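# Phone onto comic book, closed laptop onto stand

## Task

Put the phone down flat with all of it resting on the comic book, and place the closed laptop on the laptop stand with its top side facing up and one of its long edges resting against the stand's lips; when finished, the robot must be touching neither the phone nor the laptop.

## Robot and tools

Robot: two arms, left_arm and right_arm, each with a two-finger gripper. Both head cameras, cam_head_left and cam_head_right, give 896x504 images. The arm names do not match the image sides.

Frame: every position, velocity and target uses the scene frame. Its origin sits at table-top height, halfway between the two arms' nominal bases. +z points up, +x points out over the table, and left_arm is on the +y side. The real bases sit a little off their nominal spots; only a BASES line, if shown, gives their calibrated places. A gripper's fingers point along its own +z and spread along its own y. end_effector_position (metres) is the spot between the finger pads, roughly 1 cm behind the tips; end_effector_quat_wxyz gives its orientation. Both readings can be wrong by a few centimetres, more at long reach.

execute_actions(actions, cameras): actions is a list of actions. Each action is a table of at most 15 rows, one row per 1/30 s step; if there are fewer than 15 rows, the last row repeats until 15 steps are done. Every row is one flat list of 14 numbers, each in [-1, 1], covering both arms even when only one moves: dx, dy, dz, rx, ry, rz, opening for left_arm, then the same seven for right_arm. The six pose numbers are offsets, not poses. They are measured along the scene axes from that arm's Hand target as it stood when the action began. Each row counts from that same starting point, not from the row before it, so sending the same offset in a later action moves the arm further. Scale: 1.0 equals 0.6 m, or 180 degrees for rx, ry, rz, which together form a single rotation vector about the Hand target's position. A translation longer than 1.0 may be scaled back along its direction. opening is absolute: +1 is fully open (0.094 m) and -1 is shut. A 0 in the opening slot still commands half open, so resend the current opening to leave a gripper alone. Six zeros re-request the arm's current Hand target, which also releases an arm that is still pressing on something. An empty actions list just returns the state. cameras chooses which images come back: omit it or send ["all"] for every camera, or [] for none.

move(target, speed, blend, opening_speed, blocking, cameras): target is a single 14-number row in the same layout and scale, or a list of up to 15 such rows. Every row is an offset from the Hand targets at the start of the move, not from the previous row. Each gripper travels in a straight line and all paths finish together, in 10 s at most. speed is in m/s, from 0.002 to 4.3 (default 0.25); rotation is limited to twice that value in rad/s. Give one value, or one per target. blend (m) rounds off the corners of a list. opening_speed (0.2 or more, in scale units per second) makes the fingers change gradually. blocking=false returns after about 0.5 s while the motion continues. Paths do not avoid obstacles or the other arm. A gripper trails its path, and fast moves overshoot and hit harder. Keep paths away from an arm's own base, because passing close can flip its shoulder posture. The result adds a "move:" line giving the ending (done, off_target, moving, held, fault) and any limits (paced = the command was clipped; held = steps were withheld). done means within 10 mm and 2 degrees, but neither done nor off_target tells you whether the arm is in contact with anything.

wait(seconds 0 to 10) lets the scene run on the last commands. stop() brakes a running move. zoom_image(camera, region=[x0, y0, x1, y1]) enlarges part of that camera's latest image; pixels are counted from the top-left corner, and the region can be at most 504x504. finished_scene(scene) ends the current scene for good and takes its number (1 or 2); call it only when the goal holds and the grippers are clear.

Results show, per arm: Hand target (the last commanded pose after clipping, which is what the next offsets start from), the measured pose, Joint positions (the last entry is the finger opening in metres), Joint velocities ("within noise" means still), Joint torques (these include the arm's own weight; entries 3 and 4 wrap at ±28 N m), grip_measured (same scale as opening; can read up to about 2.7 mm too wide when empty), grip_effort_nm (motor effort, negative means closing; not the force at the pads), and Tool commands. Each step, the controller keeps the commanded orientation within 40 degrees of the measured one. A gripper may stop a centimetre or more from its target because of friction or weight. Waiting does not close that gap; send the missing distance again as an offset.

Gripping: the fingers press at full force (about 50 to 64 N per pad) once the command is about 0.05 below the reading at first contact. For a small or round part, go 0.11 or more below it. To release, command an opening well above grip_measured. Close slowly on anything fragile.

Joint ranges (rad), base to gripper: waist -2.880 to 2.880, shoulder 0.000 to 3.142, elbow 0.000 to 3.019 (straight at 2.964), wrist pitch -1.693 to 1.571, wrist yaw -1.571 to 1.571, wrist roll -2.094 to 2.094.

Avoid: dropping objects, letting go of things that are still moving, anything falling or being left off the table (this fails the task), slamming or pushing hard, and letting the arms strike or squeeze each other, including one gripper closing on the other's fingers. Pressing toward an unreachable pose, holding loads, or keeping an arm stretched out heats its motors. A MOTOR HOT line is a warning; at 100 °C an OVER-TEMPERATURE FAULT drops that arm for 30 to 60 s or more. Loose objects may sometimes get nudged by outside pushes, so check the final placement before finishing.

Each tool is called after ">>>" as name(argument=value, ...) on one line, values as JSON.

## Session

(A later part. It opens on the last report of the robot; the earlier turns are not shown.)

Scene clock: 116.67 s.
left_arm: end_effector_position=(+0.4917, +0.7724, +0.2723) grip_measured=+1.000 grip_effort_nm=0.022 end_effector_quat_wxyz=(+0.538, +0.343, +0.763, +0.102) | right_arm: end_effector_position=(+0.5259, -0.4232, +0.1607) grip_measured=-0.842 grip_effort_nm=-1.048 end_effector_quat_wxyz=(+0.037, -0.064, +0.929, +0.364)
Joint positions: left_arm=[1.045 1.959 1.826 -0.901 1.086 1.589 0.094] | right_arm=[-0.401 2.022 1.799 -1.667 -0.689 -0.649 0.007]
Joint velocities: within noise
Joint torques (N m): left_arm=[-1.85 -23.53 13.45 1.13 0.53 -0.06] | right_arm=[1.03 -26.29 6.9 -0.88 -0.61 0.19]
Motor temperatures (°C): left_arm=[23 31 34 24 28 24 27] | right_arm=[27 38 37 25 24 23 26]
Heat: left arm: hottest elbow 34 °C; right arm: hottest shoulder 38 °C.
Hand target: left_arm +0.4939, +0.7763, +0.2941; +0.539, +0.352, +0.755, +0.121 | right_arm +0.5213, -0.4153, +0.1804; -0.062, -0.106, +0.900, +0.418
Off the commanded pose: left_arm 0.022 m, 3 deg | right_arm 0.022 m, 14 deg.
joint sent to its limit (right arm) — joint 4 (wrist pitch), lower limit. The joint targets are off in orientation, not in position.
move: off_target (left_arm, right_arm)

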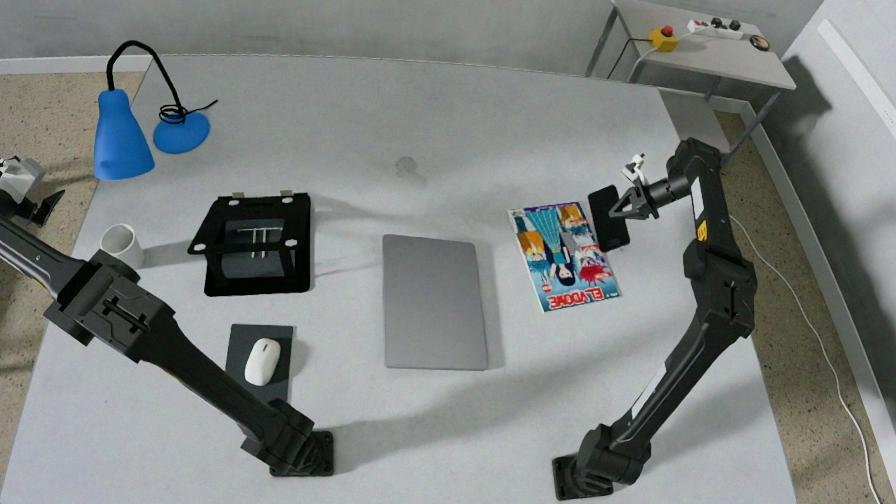

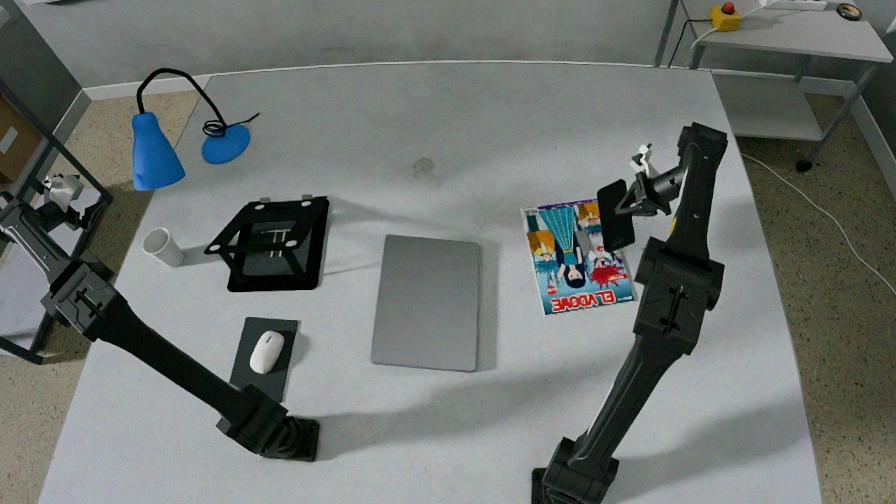

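>>> move(target=[0,0,0,0,0,0,1,-0.052,0.117,-0.108,0,0,0,-0.95], speed=0.15)

>>> zoom_image(camera="cam_head_left", region=[500, 150, 680, 330])

>>> zoom_image(camera="cam_head_right", region=[510, 150, 690, 330])

Scene clock: 123.60 s.
left_arm: end_effector_position=(+0.4917, +0.7724, +0.2723) grip_measured=+1.000 grip_effort_nm=0.027 end_effector_quat_wxyz=(+0.538, +0.343, +0.763, +0.102) | right_arm: end_effector_position=(+0.4940, -0.3513, +0.1217) grip_measured=-0.842 grip_effort_nm=-1.033 end_effector_quat_wxyz=(-0.031, -0.100, +0.911, +0.400)
Joint positions: left_arm=[1.045 1.959 1.826 -0.901 1.086 1.589 0.094] | right_arm=[-0.3 2.021 1.652 -1.667 -0.71 -0.687 0.007]
Joint velocities: within noise
Joint torques (N m): left_arm=[-1.08 -23.36 13.6 1.14 0.53 -0.03] | right_arm=[0.91 -22.18 6.48 -1.11 -0.57 0.03]
Motor temperatures (°C): left_arm=[23 31 34 24 28 24 27] | right_arm=[27 38 36 25 24 23 26]
Heat: left arm: hottest elbow 34 °C; right arm: hottest shoulder 38 °C.
Hand target: left_arm +0.4939, +0.7763, +0.2941; +0.539, +0.352, +0.755, +0.121 | right_arm +0.4900, -0.3452, +0.1155; -0.062, -0.106, +0.900, +0.418
Off the commanded pose: left_arm 0.022 m, 3 deg | right_arm 0.010 m, 4 deg.
joint sent to its limit (right arm) — joint 4 (wrist pitch), lower limit. The joint targets are off in orientation, not in position.
move: off_target (left_arm, right_arm)

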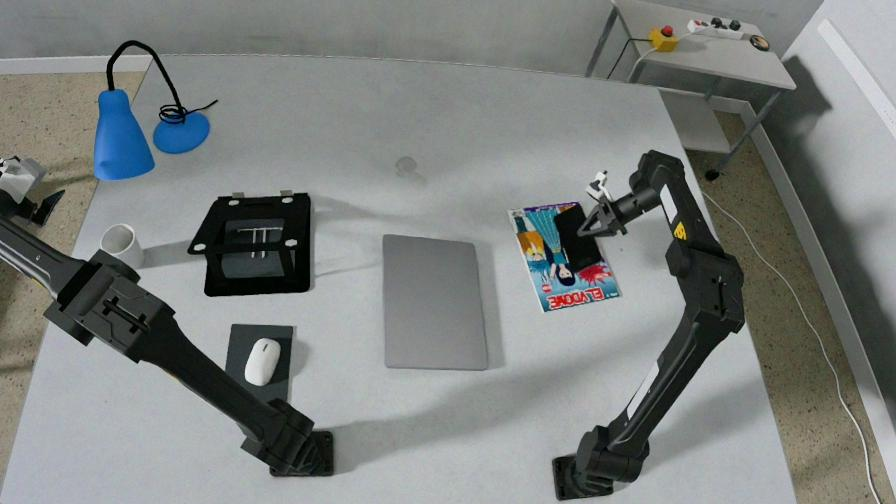

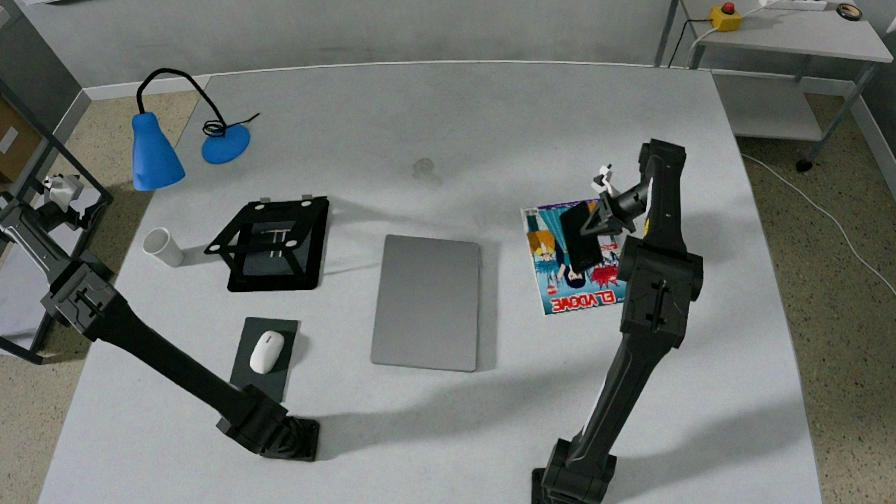

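Scaled by 2.800.

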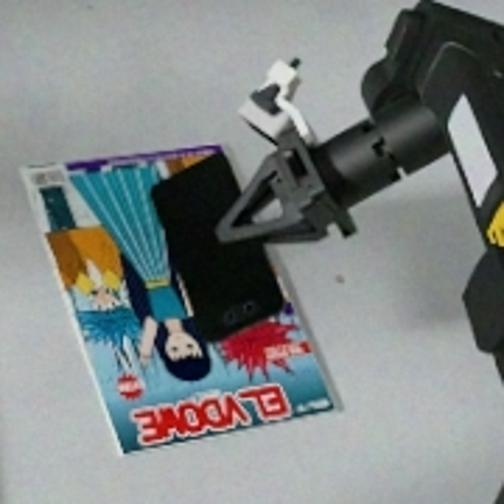

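Scaled by 2.800.

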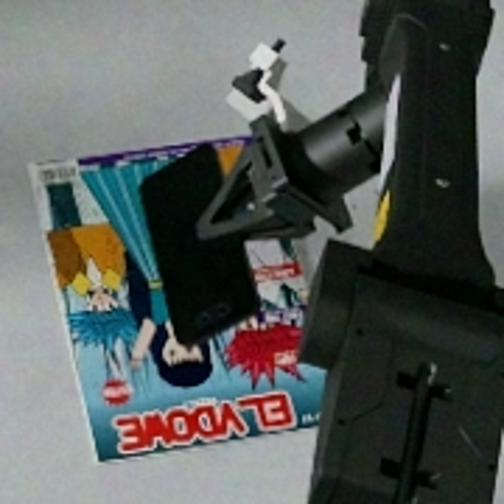

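>>> move(target=[0,0,0,0,0,0,1,-0.022,0.017,-0.102,0.07,0.016,0,-0.95], speed=0.12)

>>> zoom_image(camera="cam_head_left", region=[500, 150, 680, 330])

>>> zoom_image(camera="cam_head_right", region=[510, 150, 690, 330])

Scene clock: 132.13 s.
left_arm: end_effector_position=(+0.4917, +0.7724, +0.2723) grip_measured=+1.000 grip_effort_nm=0.022 end_effector_quat_wxyz=(+0.538, +0.343, +0.763, +0.102) | right_arm: end_effector_position=(+0.4815, -0.3302, +0.0602) grip_measured=-0.842 grip_effort_nm=-1.038 end_effector_quat_wxyz=(-0.037, -0.100, +0.866, +0.489)
Joint positions: left_arm=[1.045 1.959 1.826 -0.901 1.086 1.589 0.094] | right_arm=[-0.302 2.146 1.585 -1.667 -0.855 -0.836 0.007]
Joint velocities: within noise
Joint torques (N m): left_arm=[-0.85 -23.88 13.83 1.14 0.57 -0.06] | right_arm=[-0.5 -21.19 5.7 -1.36 -0.58 0.05]
Motor temperatures (°C): left_arm=[23 31 34 24 28 24 27] | right_arm=[27 38 36 25 24 23 27]
Heat: left arm: hottest elbow 34 °C; right arm: hottest shoulder 38 °C.
Hand target: left_arm +0.4939, +0.7763, +0.2941; +0.539, +0.352, +0.755, +0.121 | right_arm +0.4769, -0.3349, +0.0544; -0.073, -0.102, +0.847, +0.517
Off the commanded pose: left_arm 0.022 m, 3 deg | right_arm 0.009 m, 6 deg.
joint sent to its limit (right arm) — joint 4 (wrist pitch), lower limit. The joint targets are off in orientation, not in position.
move: off_target (left_arm, right_arm)

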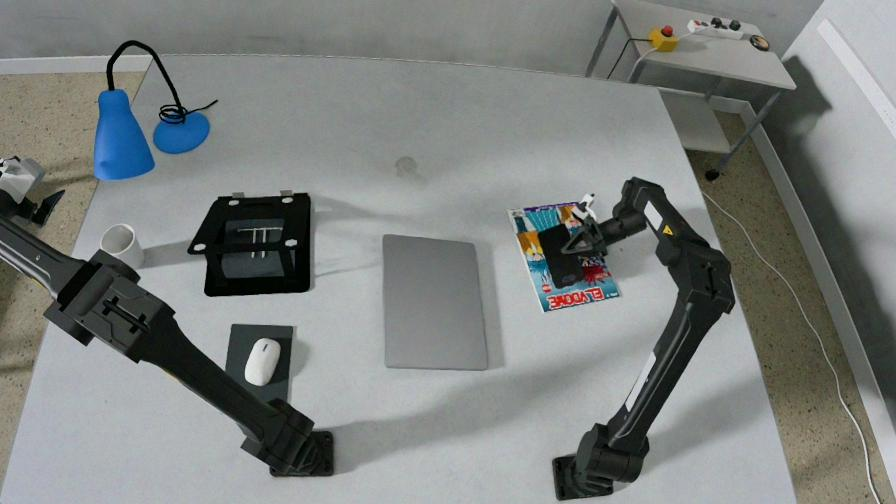

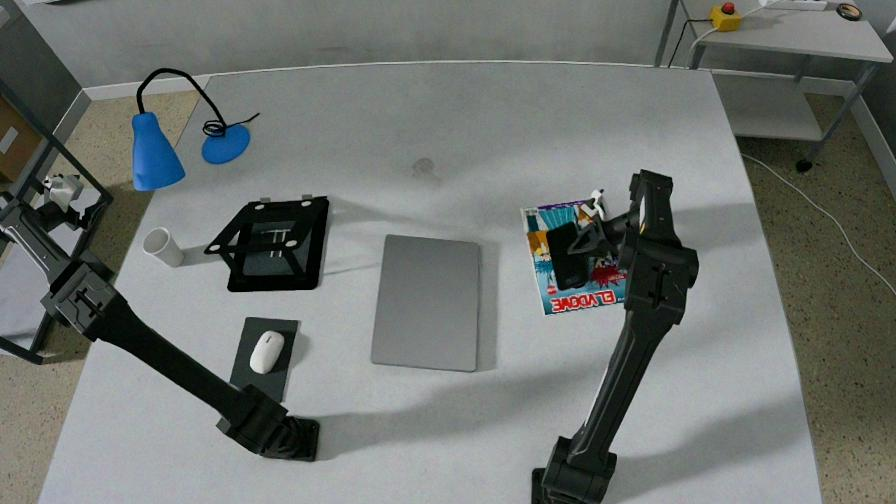

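Scaled by 2.800.

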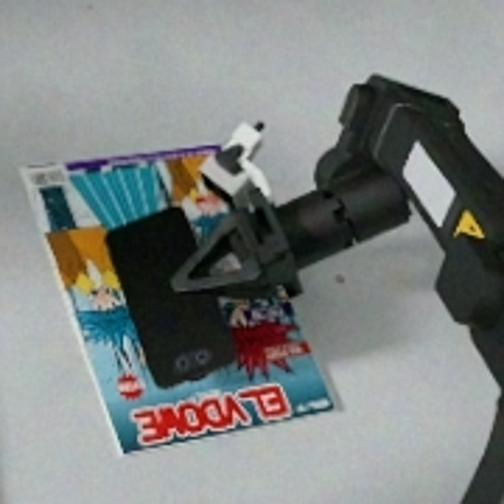

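Scaled by 2.800.

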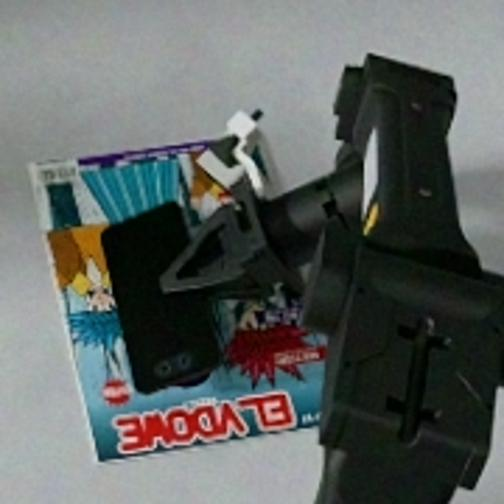

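>>> move(target=[0,0,0,0,0,0,1,0,-0.022,-0.042,0.03,0.006,0,-0.95], speed=0.08)

>>> zoom_image(camera="cam_head_left", region=[520, 190, 640, 310])

>>> zoom_image(camera="cam_head_right", region=[520, 190, 640, 310])

Scene clock: 136.97 s.
left_arm: end_effector_position=(+0.4917, +0.7724, +0.2723) grip_measured=+1.000 grip_effort_nm=0.022 end_effector_quat_wxyz=(+0.538, +0.343, +0.763, +0.102) | right_arm: end_effector_position=(+0.4810, -0.3430, +0.0384) grip_measured=-0.842 grip_effort_nm=-1.038 end_effector_quat_wxyz=(-0.025, -0.087, +0.853, +0.514)
Joint positions: left_arm=[1.045 1.959 1.826 -0.901 1.086 1.589 0.094] | right_arm=[-0.337 2.202 1.585 -1.668 -0.899 -0.89 0.007]
Joint velocities: within noise
Joint torques (N m): left_arm=[-1.03 -24.18 13.74 0.92 0.53 -0.02] | right_arm=[-0.5 -21.07 5.63 -1.36 -0.48 -0.03]
Motor temperatures (°C): left_arm=[23 31 34 24 28 24 27] | right_arm=[27 38 35 25 24 23 27]
Heat: left arm: hottest elbow 34 °C; right arm: hottest shoulder 38 °C.
Hand target: left_arm +0.4939, +0.7763, +0.2941; +0.539, +0.352, +0.755, +0.121 | right_arm +0.4768, -0.3480, +0.0291; -0.076, -0.100, +0.821, +0.558
Off the commanded pose: left_arm 0.022 m, 3 deg | right_arm 0.011 m, 9 deg.
joint sent to its limit (right arm) — joint 4 (wrist pitch), lower limit. The joint targets are off in orientation, not in position.
move: off_target (left_arm, right_arm)

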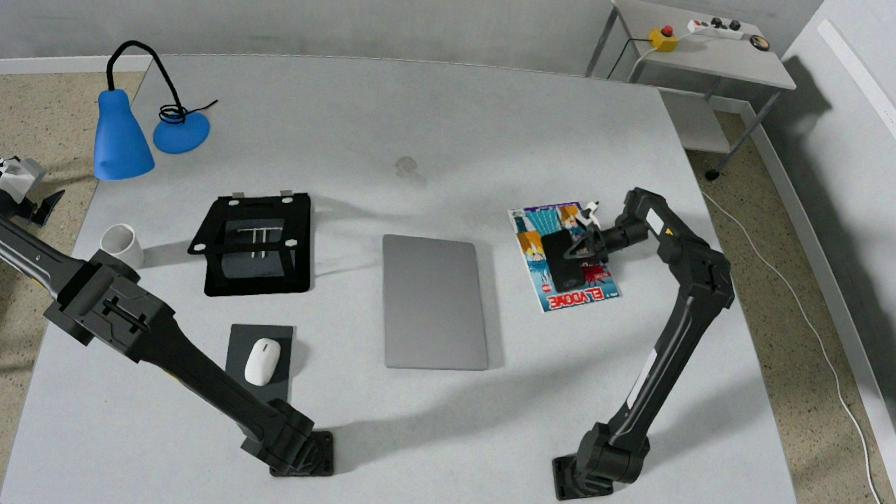

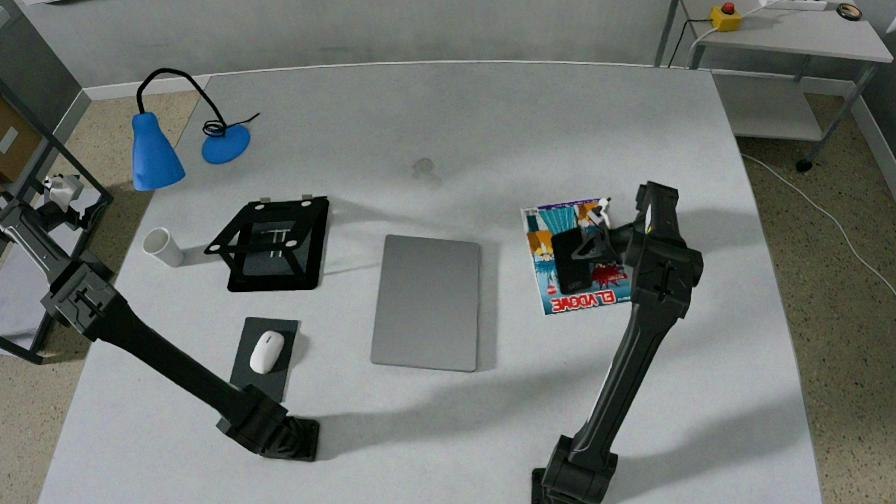

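Scaled by 4.200.

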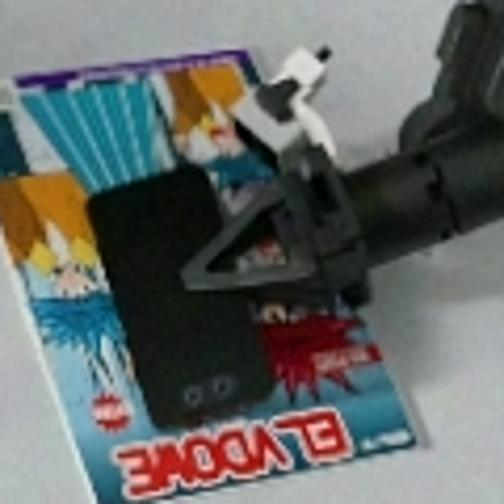

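Scaled by 4.200.

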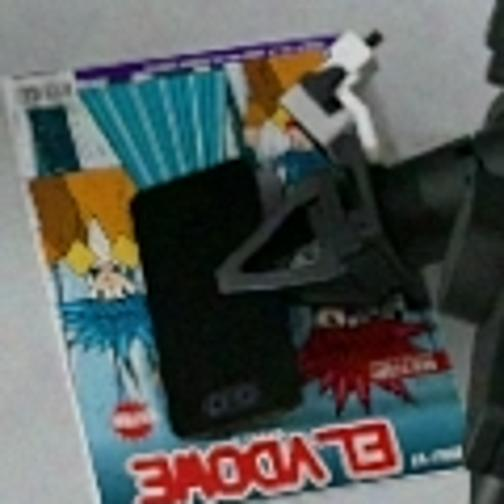

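>>> move(target=[0,0,0,0,0,0,1,0.012,-0.006,-0.018,0.04,0.006,0,-0.95], speed=0.06)

>>> zoom_image(camera="cam_head_left", region=[520, 190, 640, 310])

Scene clock: 142.47 s.
left_arm: end_effector_position=(+0.4917, +0.7724, +0.2723) grip_measured=+1.000 grip_effort_nm=0.022 end_effector_quat_wxyz=(+0.538, +0.343, +0.763, +0.102) | right_arm: end_effector_position=(+0.4852, -0.3464, +0.0344) grip_measured=-0.842 grip_effort_nm=-1.038 end_effector_quat_wxyz=(-0.008, -0.060, +0.837, +0.544)
Joint positions: left_arm=[1.045 1.959 1.826 -0.901 1.086 1.589 0.094] | right_arm=[-0.356 2.23 1.585 -1.682 -0.974 -0.909 0.007]
Joint velocities: within noise
Joint torques (N m): left_arm=[-1.79 -23.47 13.74 1.24 0.56 -0.05] | right_arm=[-0.38 -20.25 5.97 -0.9 -0.45 -0.14]
Motor temperatures (°C): left_arm=[23 31 34 24 28 24 27] | right_arm=[27 38 35 25 24 23 27]
Heat: left arm: hottest elbow 34 °C; right arm: hottest shoulder 38 °C.
Hand target: left_arm +0.4939, +0.7763, +0.2941; +0.539, +0.352, +0.755, +0.121 | right_arm +0.4840, -0.3518, +0.0184; -0.077, -0.099, +0.783, +0.609
Off the commanded pose: left_arm 0.022 m, 3 deg | right_arm 0.017 m, 13 deg.
joint read past its limit (right arm) — joint 4 (wrist pitch), lower limit.
joint sent to its limit (right arm) — joint 4 (wrist pitch), lower limit. The joint targets are off in orientation, not in position.
move: off_target (left_arm, right_arm)

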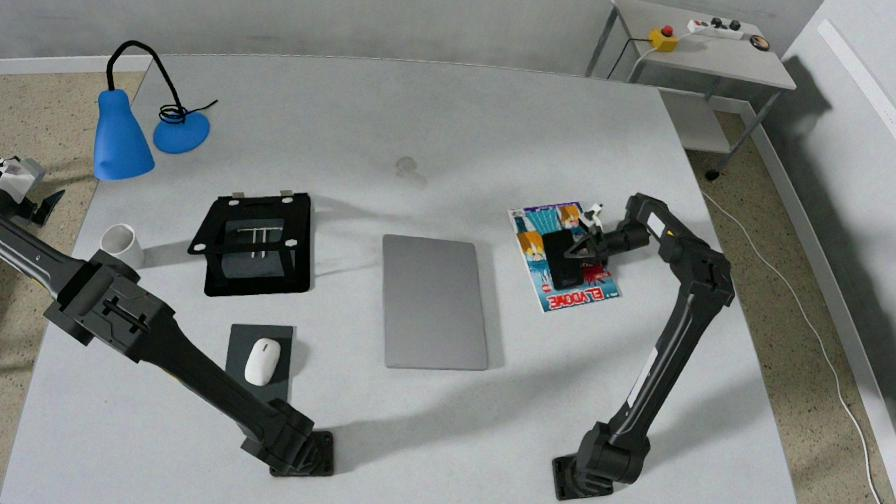

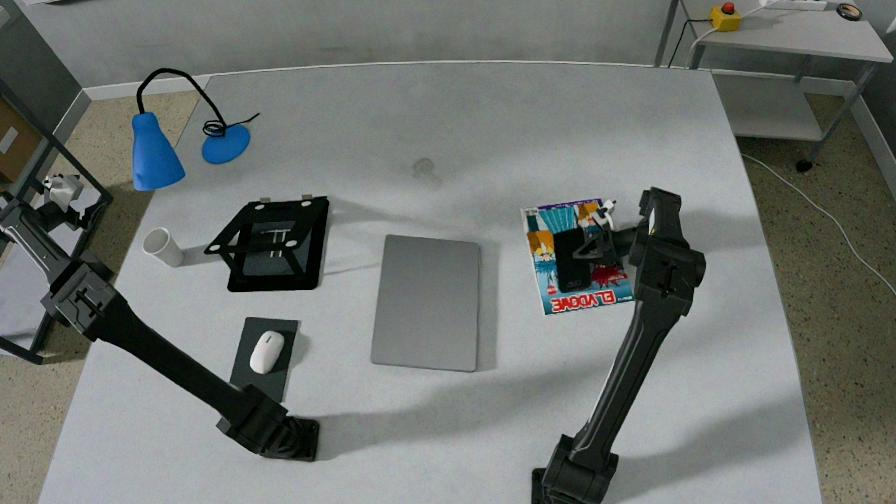

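Scaled by 4.200.

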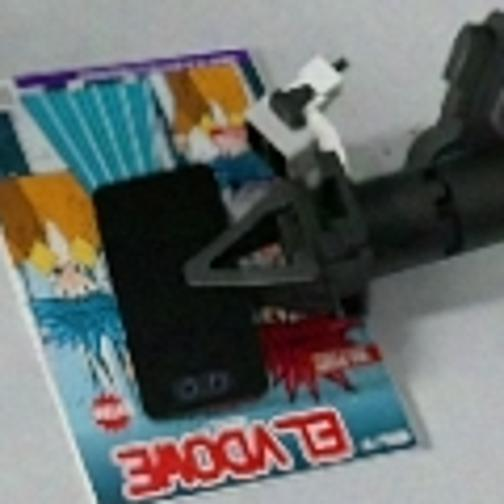

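>>> move(target=[0,0,0,0,0,0,1,0,0,0.012,0,0,0,-0.6], opening_speed=0.3, speed=0.05)

>>> zoom_image(camera="cam_head_left", region=[520, 190, 640, 310])

>>> zoom_image(camera="cam_head_right", region=[520, 190, 640, 310])

Scene clock: 149.30 s.
left_arm: end_effector_position=(+0.4917, +0.7724, +0.2723) grip_measured=+1.000 grip_effort_nm=0.027 end_effector_quat_wxyz=(+0.538, +0.343, +0.763, +0.102) | right_arm: end_effector_position=(+0.4846, -0.3462, +0.0317) grip_measured=-0.601 grip_effort_nm=0.061 end_effector_quat_wxyz=(-0.007, -0.064, +0.836, +0.545)
Joint positions: left_arm=[1.045 1.959 1.826 -0.901 1.086 1.589 0.094] | right_arm=[-0.356 2.236 1.585 -1.682 -0.974 -0.922 0.019]
Joint velocities: within noise
Joint torques (N m): left_arm=[-1.96 -22.83 13.79 1.18 0.51 -0.06] | right_arm=[-0.32 -22.07 5.68 -0.91 -0.42 0.05]
Motor temperatures (°C): left_arm=[23 31 34 24 28 24 27] | right_arm=[27 38 34 25 24 23 27]
Heat: left arm: hottest elbow 34 °C; right arm: hottest shoulder 38 °C.
Hand target: left_arm +0.4939, +0.7763, +0.2941; +0.539, +0.352, +0.755, +0.121 | right_arm +0.4840, -0.3518, +0.0256; -0.077, -0.099, +0.783, +0.609
Off the commanded pose: left_arm 0.022 m, 3 deg | right_arm 0.008 m, 13 deg.
joint read past its limit (right arm) — joint 4 (wrist pitch), lower limit.
joint sent to its limit (right arm) — joint 4 (wrist pitch), lower limit. The joint targets are off in orientation, not in position.
move: off_target (left_arm, right_arm)

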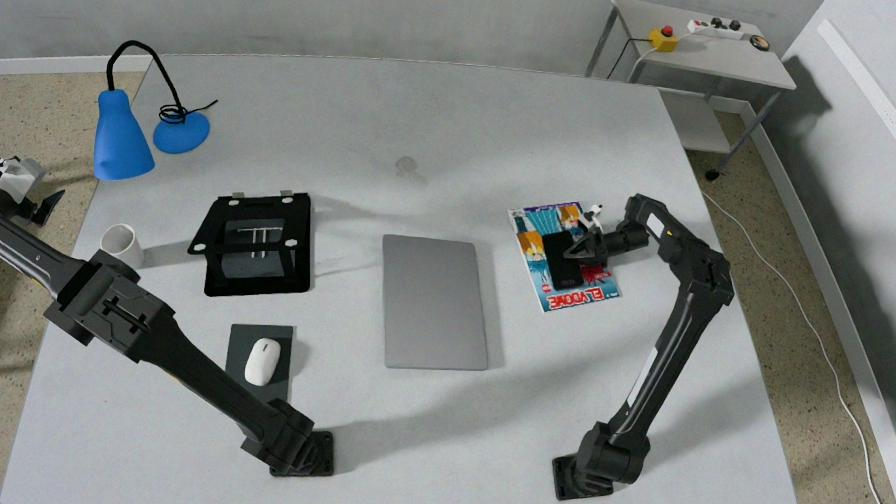

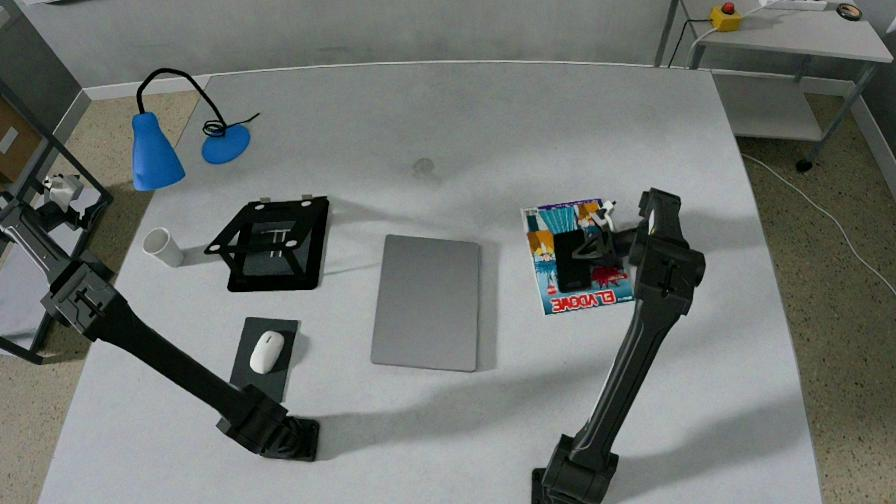

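Scaled by 4.200.

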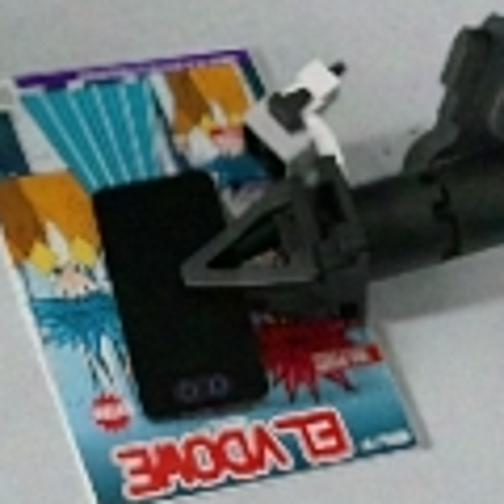

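Scaled by 4.200.

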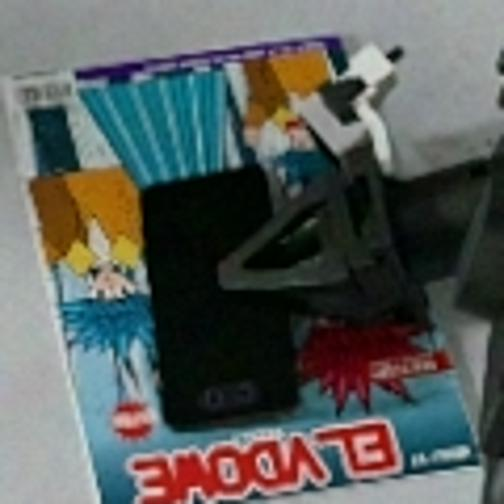

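>>> move(target=[0,0,0,0,0,0,1,0.008,-0.08,0.01,0,0,0,-0.6], speed=0.05)

>>> zoom_image(camera="cam_head_left", region=[520, 190, 640, 310])

>>> zoom_image(camera="cam_head_right", region=[520, 190, 640, 310])

Scene clock: 156.90 s.
left_arm: end_effector_position=(+0.4917, +0.7724, +0.2723) grip_measured=+1.000 grip_effort_nm=0.022 end_effector_quat_wxyz=(+0.538, +0.343, +0.763, +0.102) | right_arm: end_effector_position=(+0.4748, -0.3863, +0.0273) grip_measured=-0.601 grip_effort_nm=0.061 end_effector_quat_wxyz=(-0.001, -0.042, +0.845, +0.533)
Joint positions: left_arm=[1.045 1.959 1.826 -0.901 1.086 1.589 0.094] | right_arm=[-0.43 2.236 1.585 -1.682 -0.93 -0.922 0.019]
Joint velocities: within noise
Joint torques (N m): left_arm=[-1.32 -23.12 13.74 1.11 0.49 -0.04] | right_arm=[-0.5 -22.53 8.85 -0.94 -0.34 0.13]
Motor temperatures (°C): left_arm=[23 31 35 24 28 24 27] | right_arm=[27 39 34 25 24 23 26]
Heat: left arm: hottest elbow 35 °C; right arm: hottest shoulder 39 °C.
Hand target: left_arm +0.4939, +0.7763, +0.2941; +0.539, +0.352, +0.755, +0.121 | right_arm +0.4888, -0.3998, +0.0316; -0.077, -0.099, +0.783, +0.609
Off the commanded pose: left_arm 0.022 m, 3 deg | right_arm 0.020 m, 16 deg.
joint read past its limit (right arm) — joint 4 (wrist pitch), lower limit.
joint sent to its limit (right arm) — joint 4 (wrist pitch), lower limit. The joint targets are off in orientation, not in position.
move: off_target (left_arm, right_arm)

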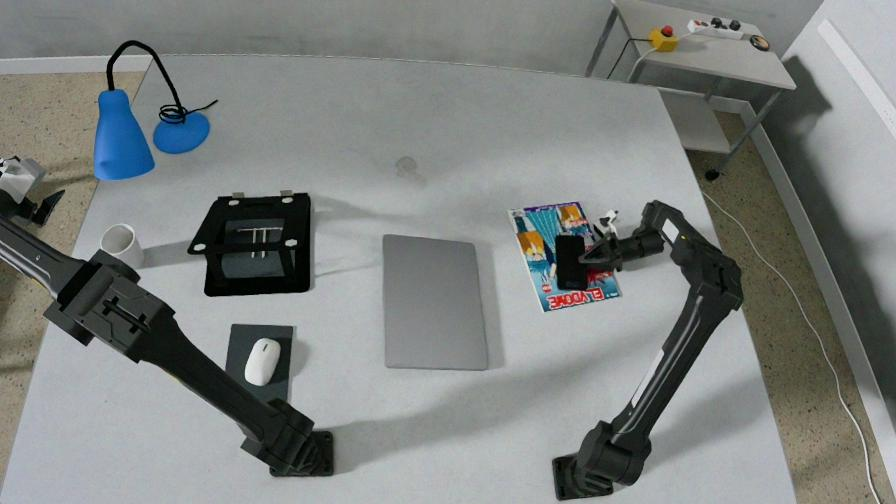

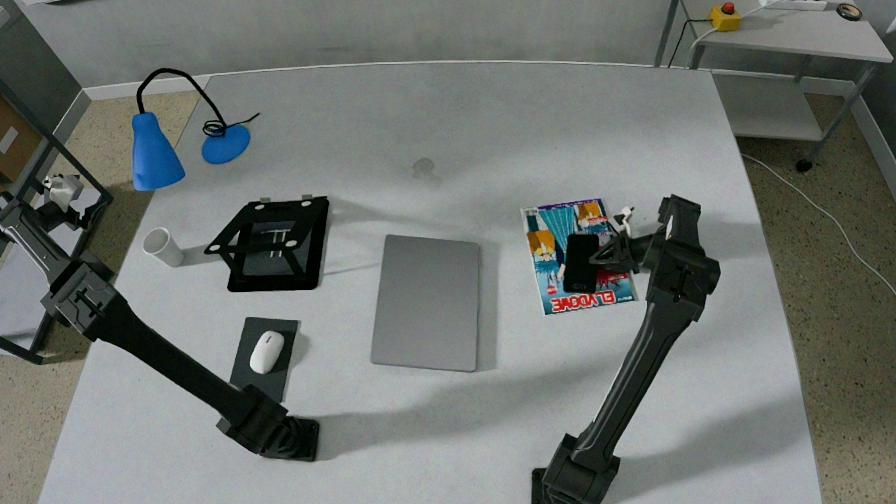

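Scaled by 4.200.

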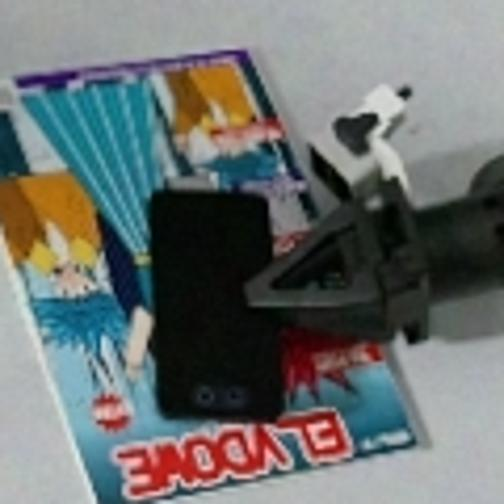

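Scaled by 4.200.

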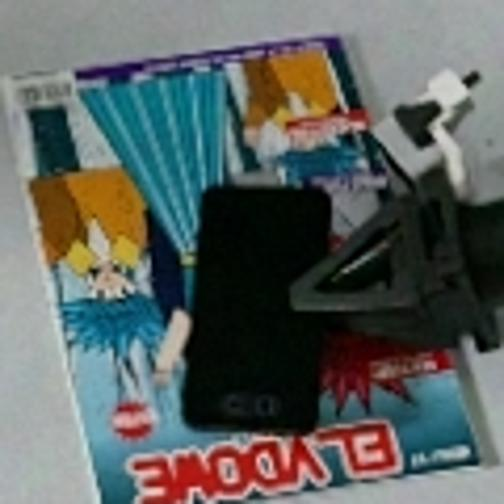

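>>> move(target=[0,0,0,0,0,0,1,0.0,-0.05,0.01,0,0,0,-0.6], speed=0.12)

>>> zoom_image(camera="cam_head_left", region=[520, 190, 640, 310])

>>> zoom_image(camera="cam_head_right", region=[520, 190, 640, 310])

Scene clock: 161.53 s.
left_arm: end_effector_position=(+0.4917, +0.7724, +0.2723) grip_measured=+1.000 grip_effort_nm=0.022 end_effector_quat_wxyz=(+0.538, +0.343, +0.763, +0.102) | right_arm: end_effector_position=(+0.4734, -0.4146, +0.0282) grip_measured=-0.601 grip_effort_nm=0.061 end_effector_quat_wxyz=(+0.010, -0.032, +0.853, +0.522)
Joint positions: left_arm=[1.045 1.959 1.826 -0.901 1.086 1.589 0.094] | right_arm=[-0.477 2.236 1.604 -1.682 -0.903 -0.921 0.019]
Joint velocities: within noise
Joint torques (N m): left_arm=[-2.02 -23.24 13.61 1.28 0.54 -0.04] | right_arm=[-0.38 -23.3 9.22 -0.91 -0.37 0.17]
Motor temperatures (°C): left_arm=[23 31 35 24 28 24 27] | right_arm=[27 39 34 25 24 23 26]
Heat: left arm: hottest elbow 35 °C; right arm: hottest shoulder 39 °C.
Hand target: left_arm +0.4939, +0.7763, +0.2941; +0.539, +0.352, +0.755, +0.121 | right_arm +0.4887, -0.4297, +0.0376; -0.077, -0.099, +0.783, +0.609
Off the commanded pose: left_arm 0.022 m, 3 deg | right_arm 0.024 m, 18 deg.
joint read past its limit (right arm) — joint 4 (wrist pitch), lower limit.
joint sent to its limit (right arm) — joint 4 (wrist pitch), lower limit. The joint targets are off in orientation, not in position.
move: off_target (left_arm, right_arm)

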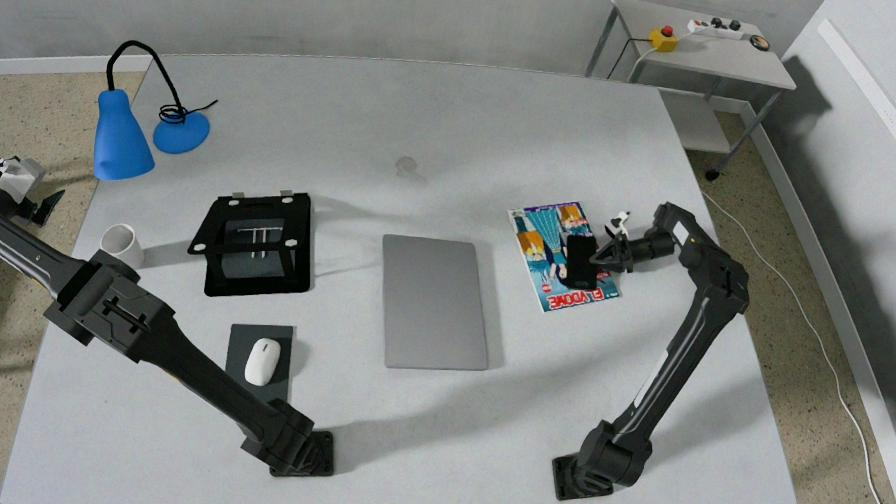

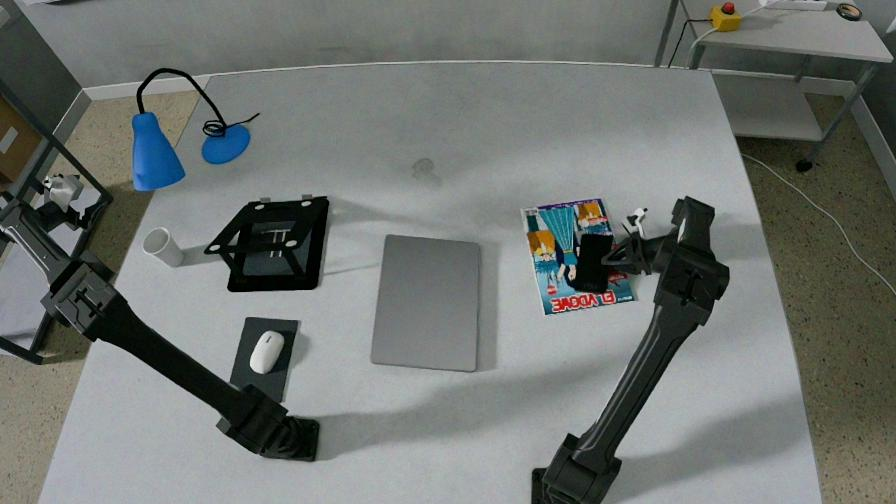

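Scaled by 4.200.

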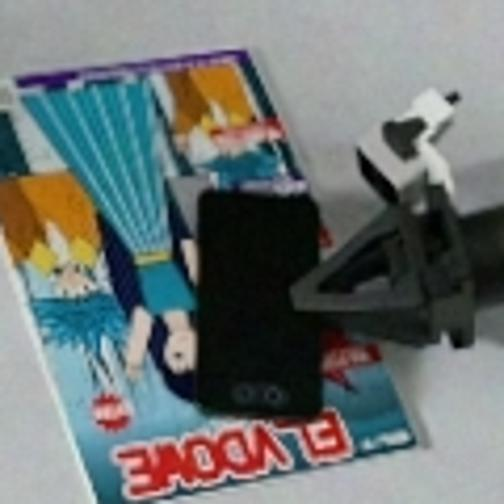

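Scaled by 4.200.

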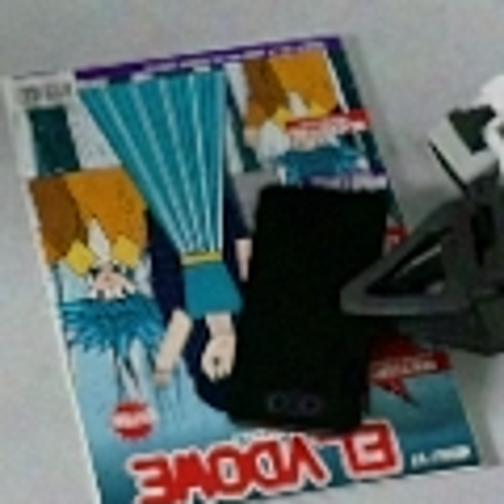

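>>> move(target=[[0,0,0,0,0,0,1,0,0,0,0,0,0,-0.95],[0,0,0,0,0,0,1,0,0.01,0.033,0,0,0,-0.95],[0,0,0,0,0,0,1,0.005,0.13,0.033,0,0,0,-0.95]], speed=0.1, opening_speed=0.4)

>>> zoom_image(camera="cam_head_left", region=[520, 190, 640, 310])

>>> zoom_image(camera="cam_head_right", region=[520, 190, 640, 310])

Scene clock: 176.77 s.
left_arm: end_effector_position=(+0.4917, +0.7724, +0.2723) grip_measured=+1.000 grip_effort_nm=0.022 end_effector_quat_wxyz=(+0.538, +0.343, +0.763, +0.102) | right_arm: end_effector_position=(+0.4911, -0.3537, +0.0466) grip_measured=-0.844 grip_effort_nm=-1.038 end_effector_quat_wxyz=(-0.001, -0.047, +0.840, +0.541)
Joint positions: left_arm=[1.045 1.959 1.826 -0.901 1.086 1.589 0.094] | right_arm=[-0.367 2.212 1.597 -1.684 -0.981 -0.876 0.007]
Joint velocities: within noise
Joint torques (N m): left_arm=[-1.73 -24.06 13.78 1.18 0.51 -0.01] | right_arm=[0.73 -24.94 5.09 -0.8 -0.65 0.14]
Motor temperatures (°C): left_arm=[23 31 35 24 28 24 27] | right_arm=[27 40 35 25 24 23 26]
Heat: left arm: hottest elbow 35 °C; right arm: hottest shoulder 40 °C.
Hand target: left_arm +0.4939, +0.7763, +0.2941; +0.539, +0.352, +0.755, +0.121 | right_arm +0.4917, -0.3517, +0.0572; -0.078, -0.099, +0.783, +0.609
Off the commanded pose: left_arm 0.022 m, 3 deg | right_arm 0.011 m, 15 deg.
joint read past its limit (right arm) — joint 4 (wrist pitch), lower limit.
joint sent to its limit (right arm) — joint 4 (wrist pitch), lower limit. The joint targets are off in orientation, not in position.
move: off_target (left_arm, right_arm)

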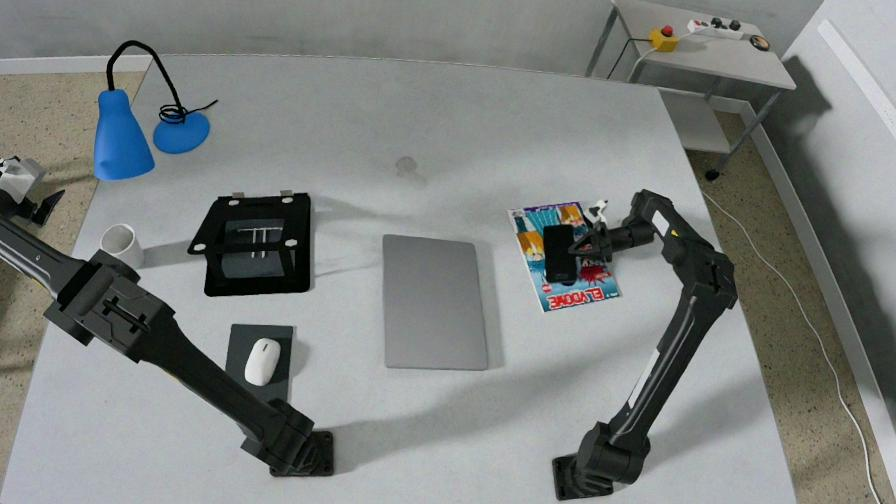

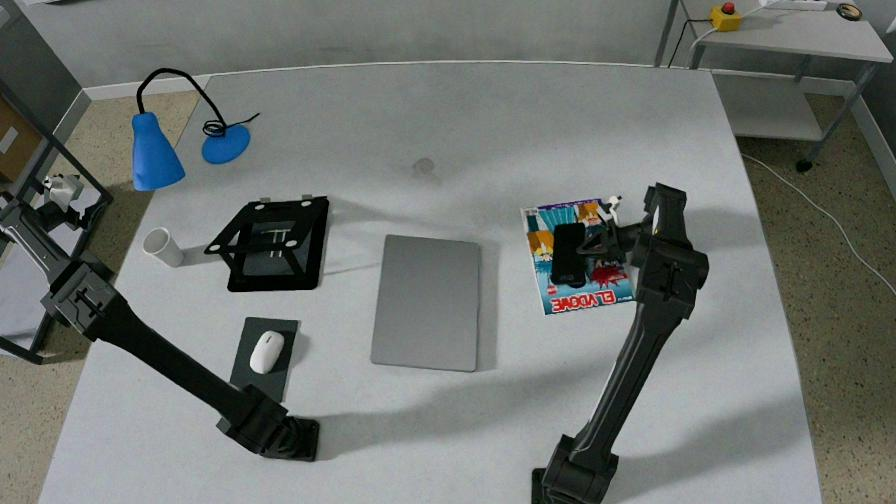

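Scaled by 4.200.

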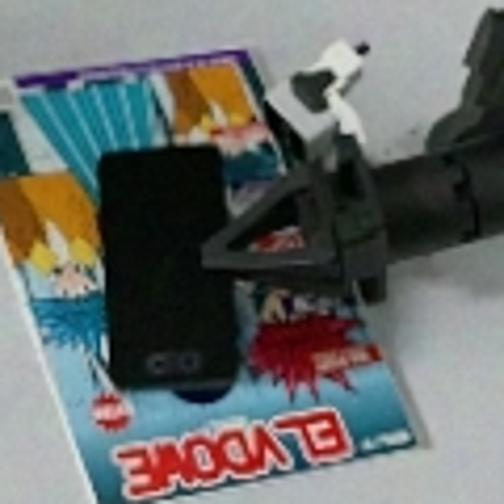

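Scaled by 4.200.

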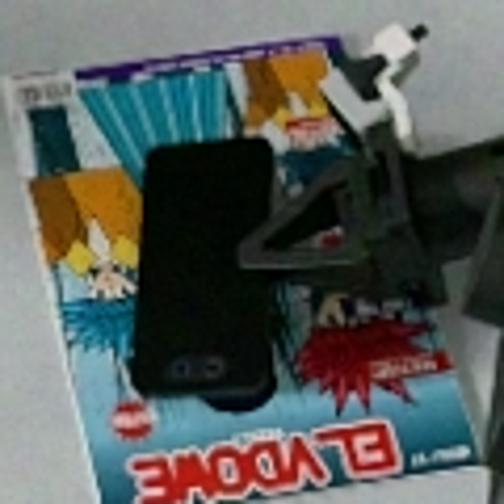

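>>> move(target=[[0,0,0,0,0,0,1,0.02,0,0,0,0,0,-0.95],[0,0,0,0,0,0,1,0.02,0,-0.03,0,0,0,-0.95]], speed=0.07)

>>> zoom_image(camera="cam_head_left", region=[520, 190, 640, 310])

>>> zoom_image(camera="cam_head_right", region=[520, 190, 640, 310])

Scene clock: 185.57 s.
left_arm: end_effector_position=(+0.4917, +0.7724, +0.2723) grip_measured=+1.000 grip_effort_nm=0.027 end_effector_quat_wxyz=(+0.538, +0.343, +0.763, +0.102) | right_arm: end_effector_position=(+0.4910, -0.3529, +0.0409) grip_measured=-0.844 grip_effort_nm=-1.038 end_effector_quat_wxyz=(-0.006, -0.037, +0.837, +0.545)
Joint positions: left_arm=[1.045 1.959 1.826 -0.901 1.086 1.589 0.094] | right_arm=[-0.367 2.226 1.597 -1.684 -0.989 -0.864 0.007]
Joint velocities: within noise
Joint torques (N m): left_arm=[-1.61 -24.35 13.72 1.21 0.48 -0.06] | right_arm=[1.14 -21.83 8.27 -0.7 -0.57 0.02]
Motor temperatures (°C): left_arm=[23 31 35 24 28 24 27] | right_arm=[27 40 34 25 24 23 27]
Heat: left arm: hottest elbow 35 °C; right arm: hottest shoulder 40 °C.
Hand target: left_arm +0.4939, +0.7763, +0.2941; +0.539, +0.352, +0.755, +0.121 | right_arm +0.5038, -0.3517, +0.0394; -0.077, -0.099, +0.783, +0.609
Off the commanded pose: left_arm 0.022 m, 3 deg | right_arm 0.013 m, 14 deg.
joint read past its limit (right arm) — joint 4 (wrist pitch), lower limit.
joint sent to its limit (right arm) — joint 4 (wrist pitch), lower limit. The joint targets are off in orientation, not in position.
move: off_target (left_arm, right_arm)

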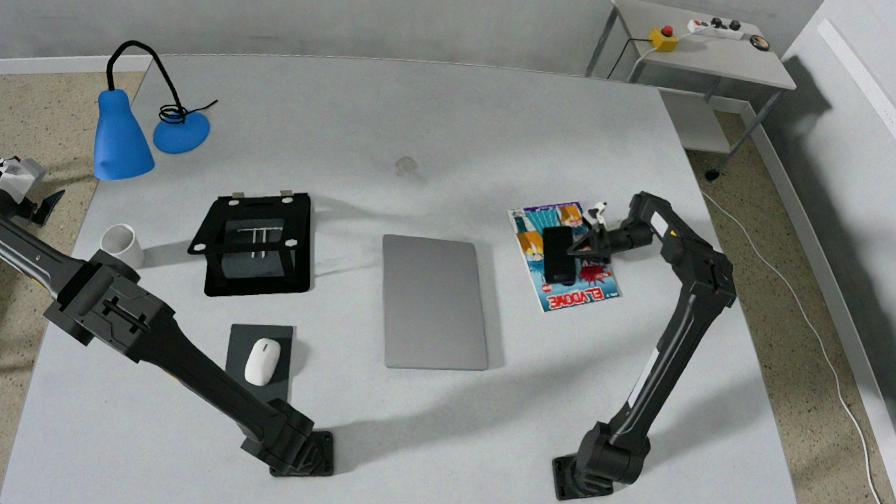

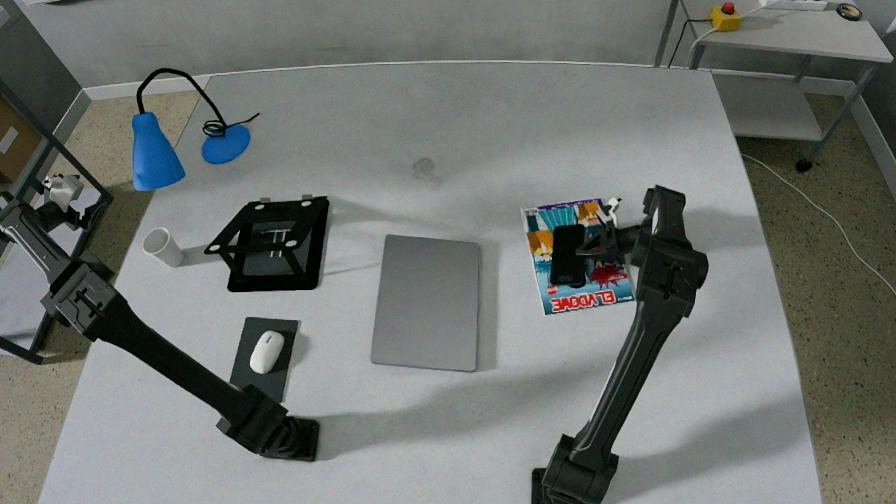

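Scaled by 4.200.

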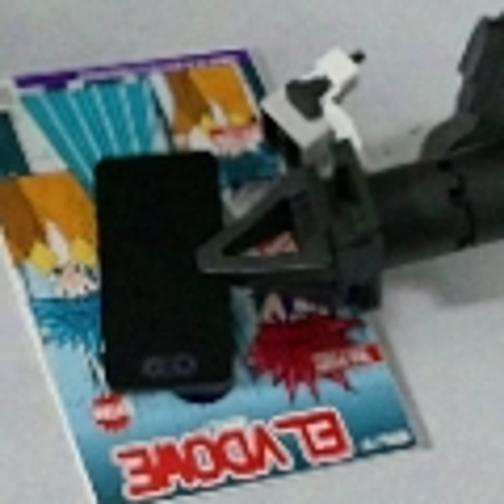

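Scaled by 4.200.

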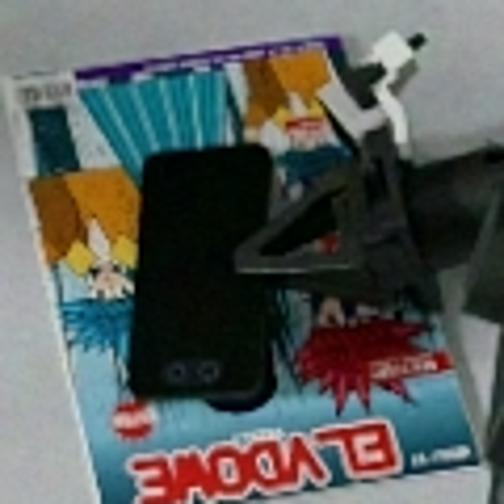

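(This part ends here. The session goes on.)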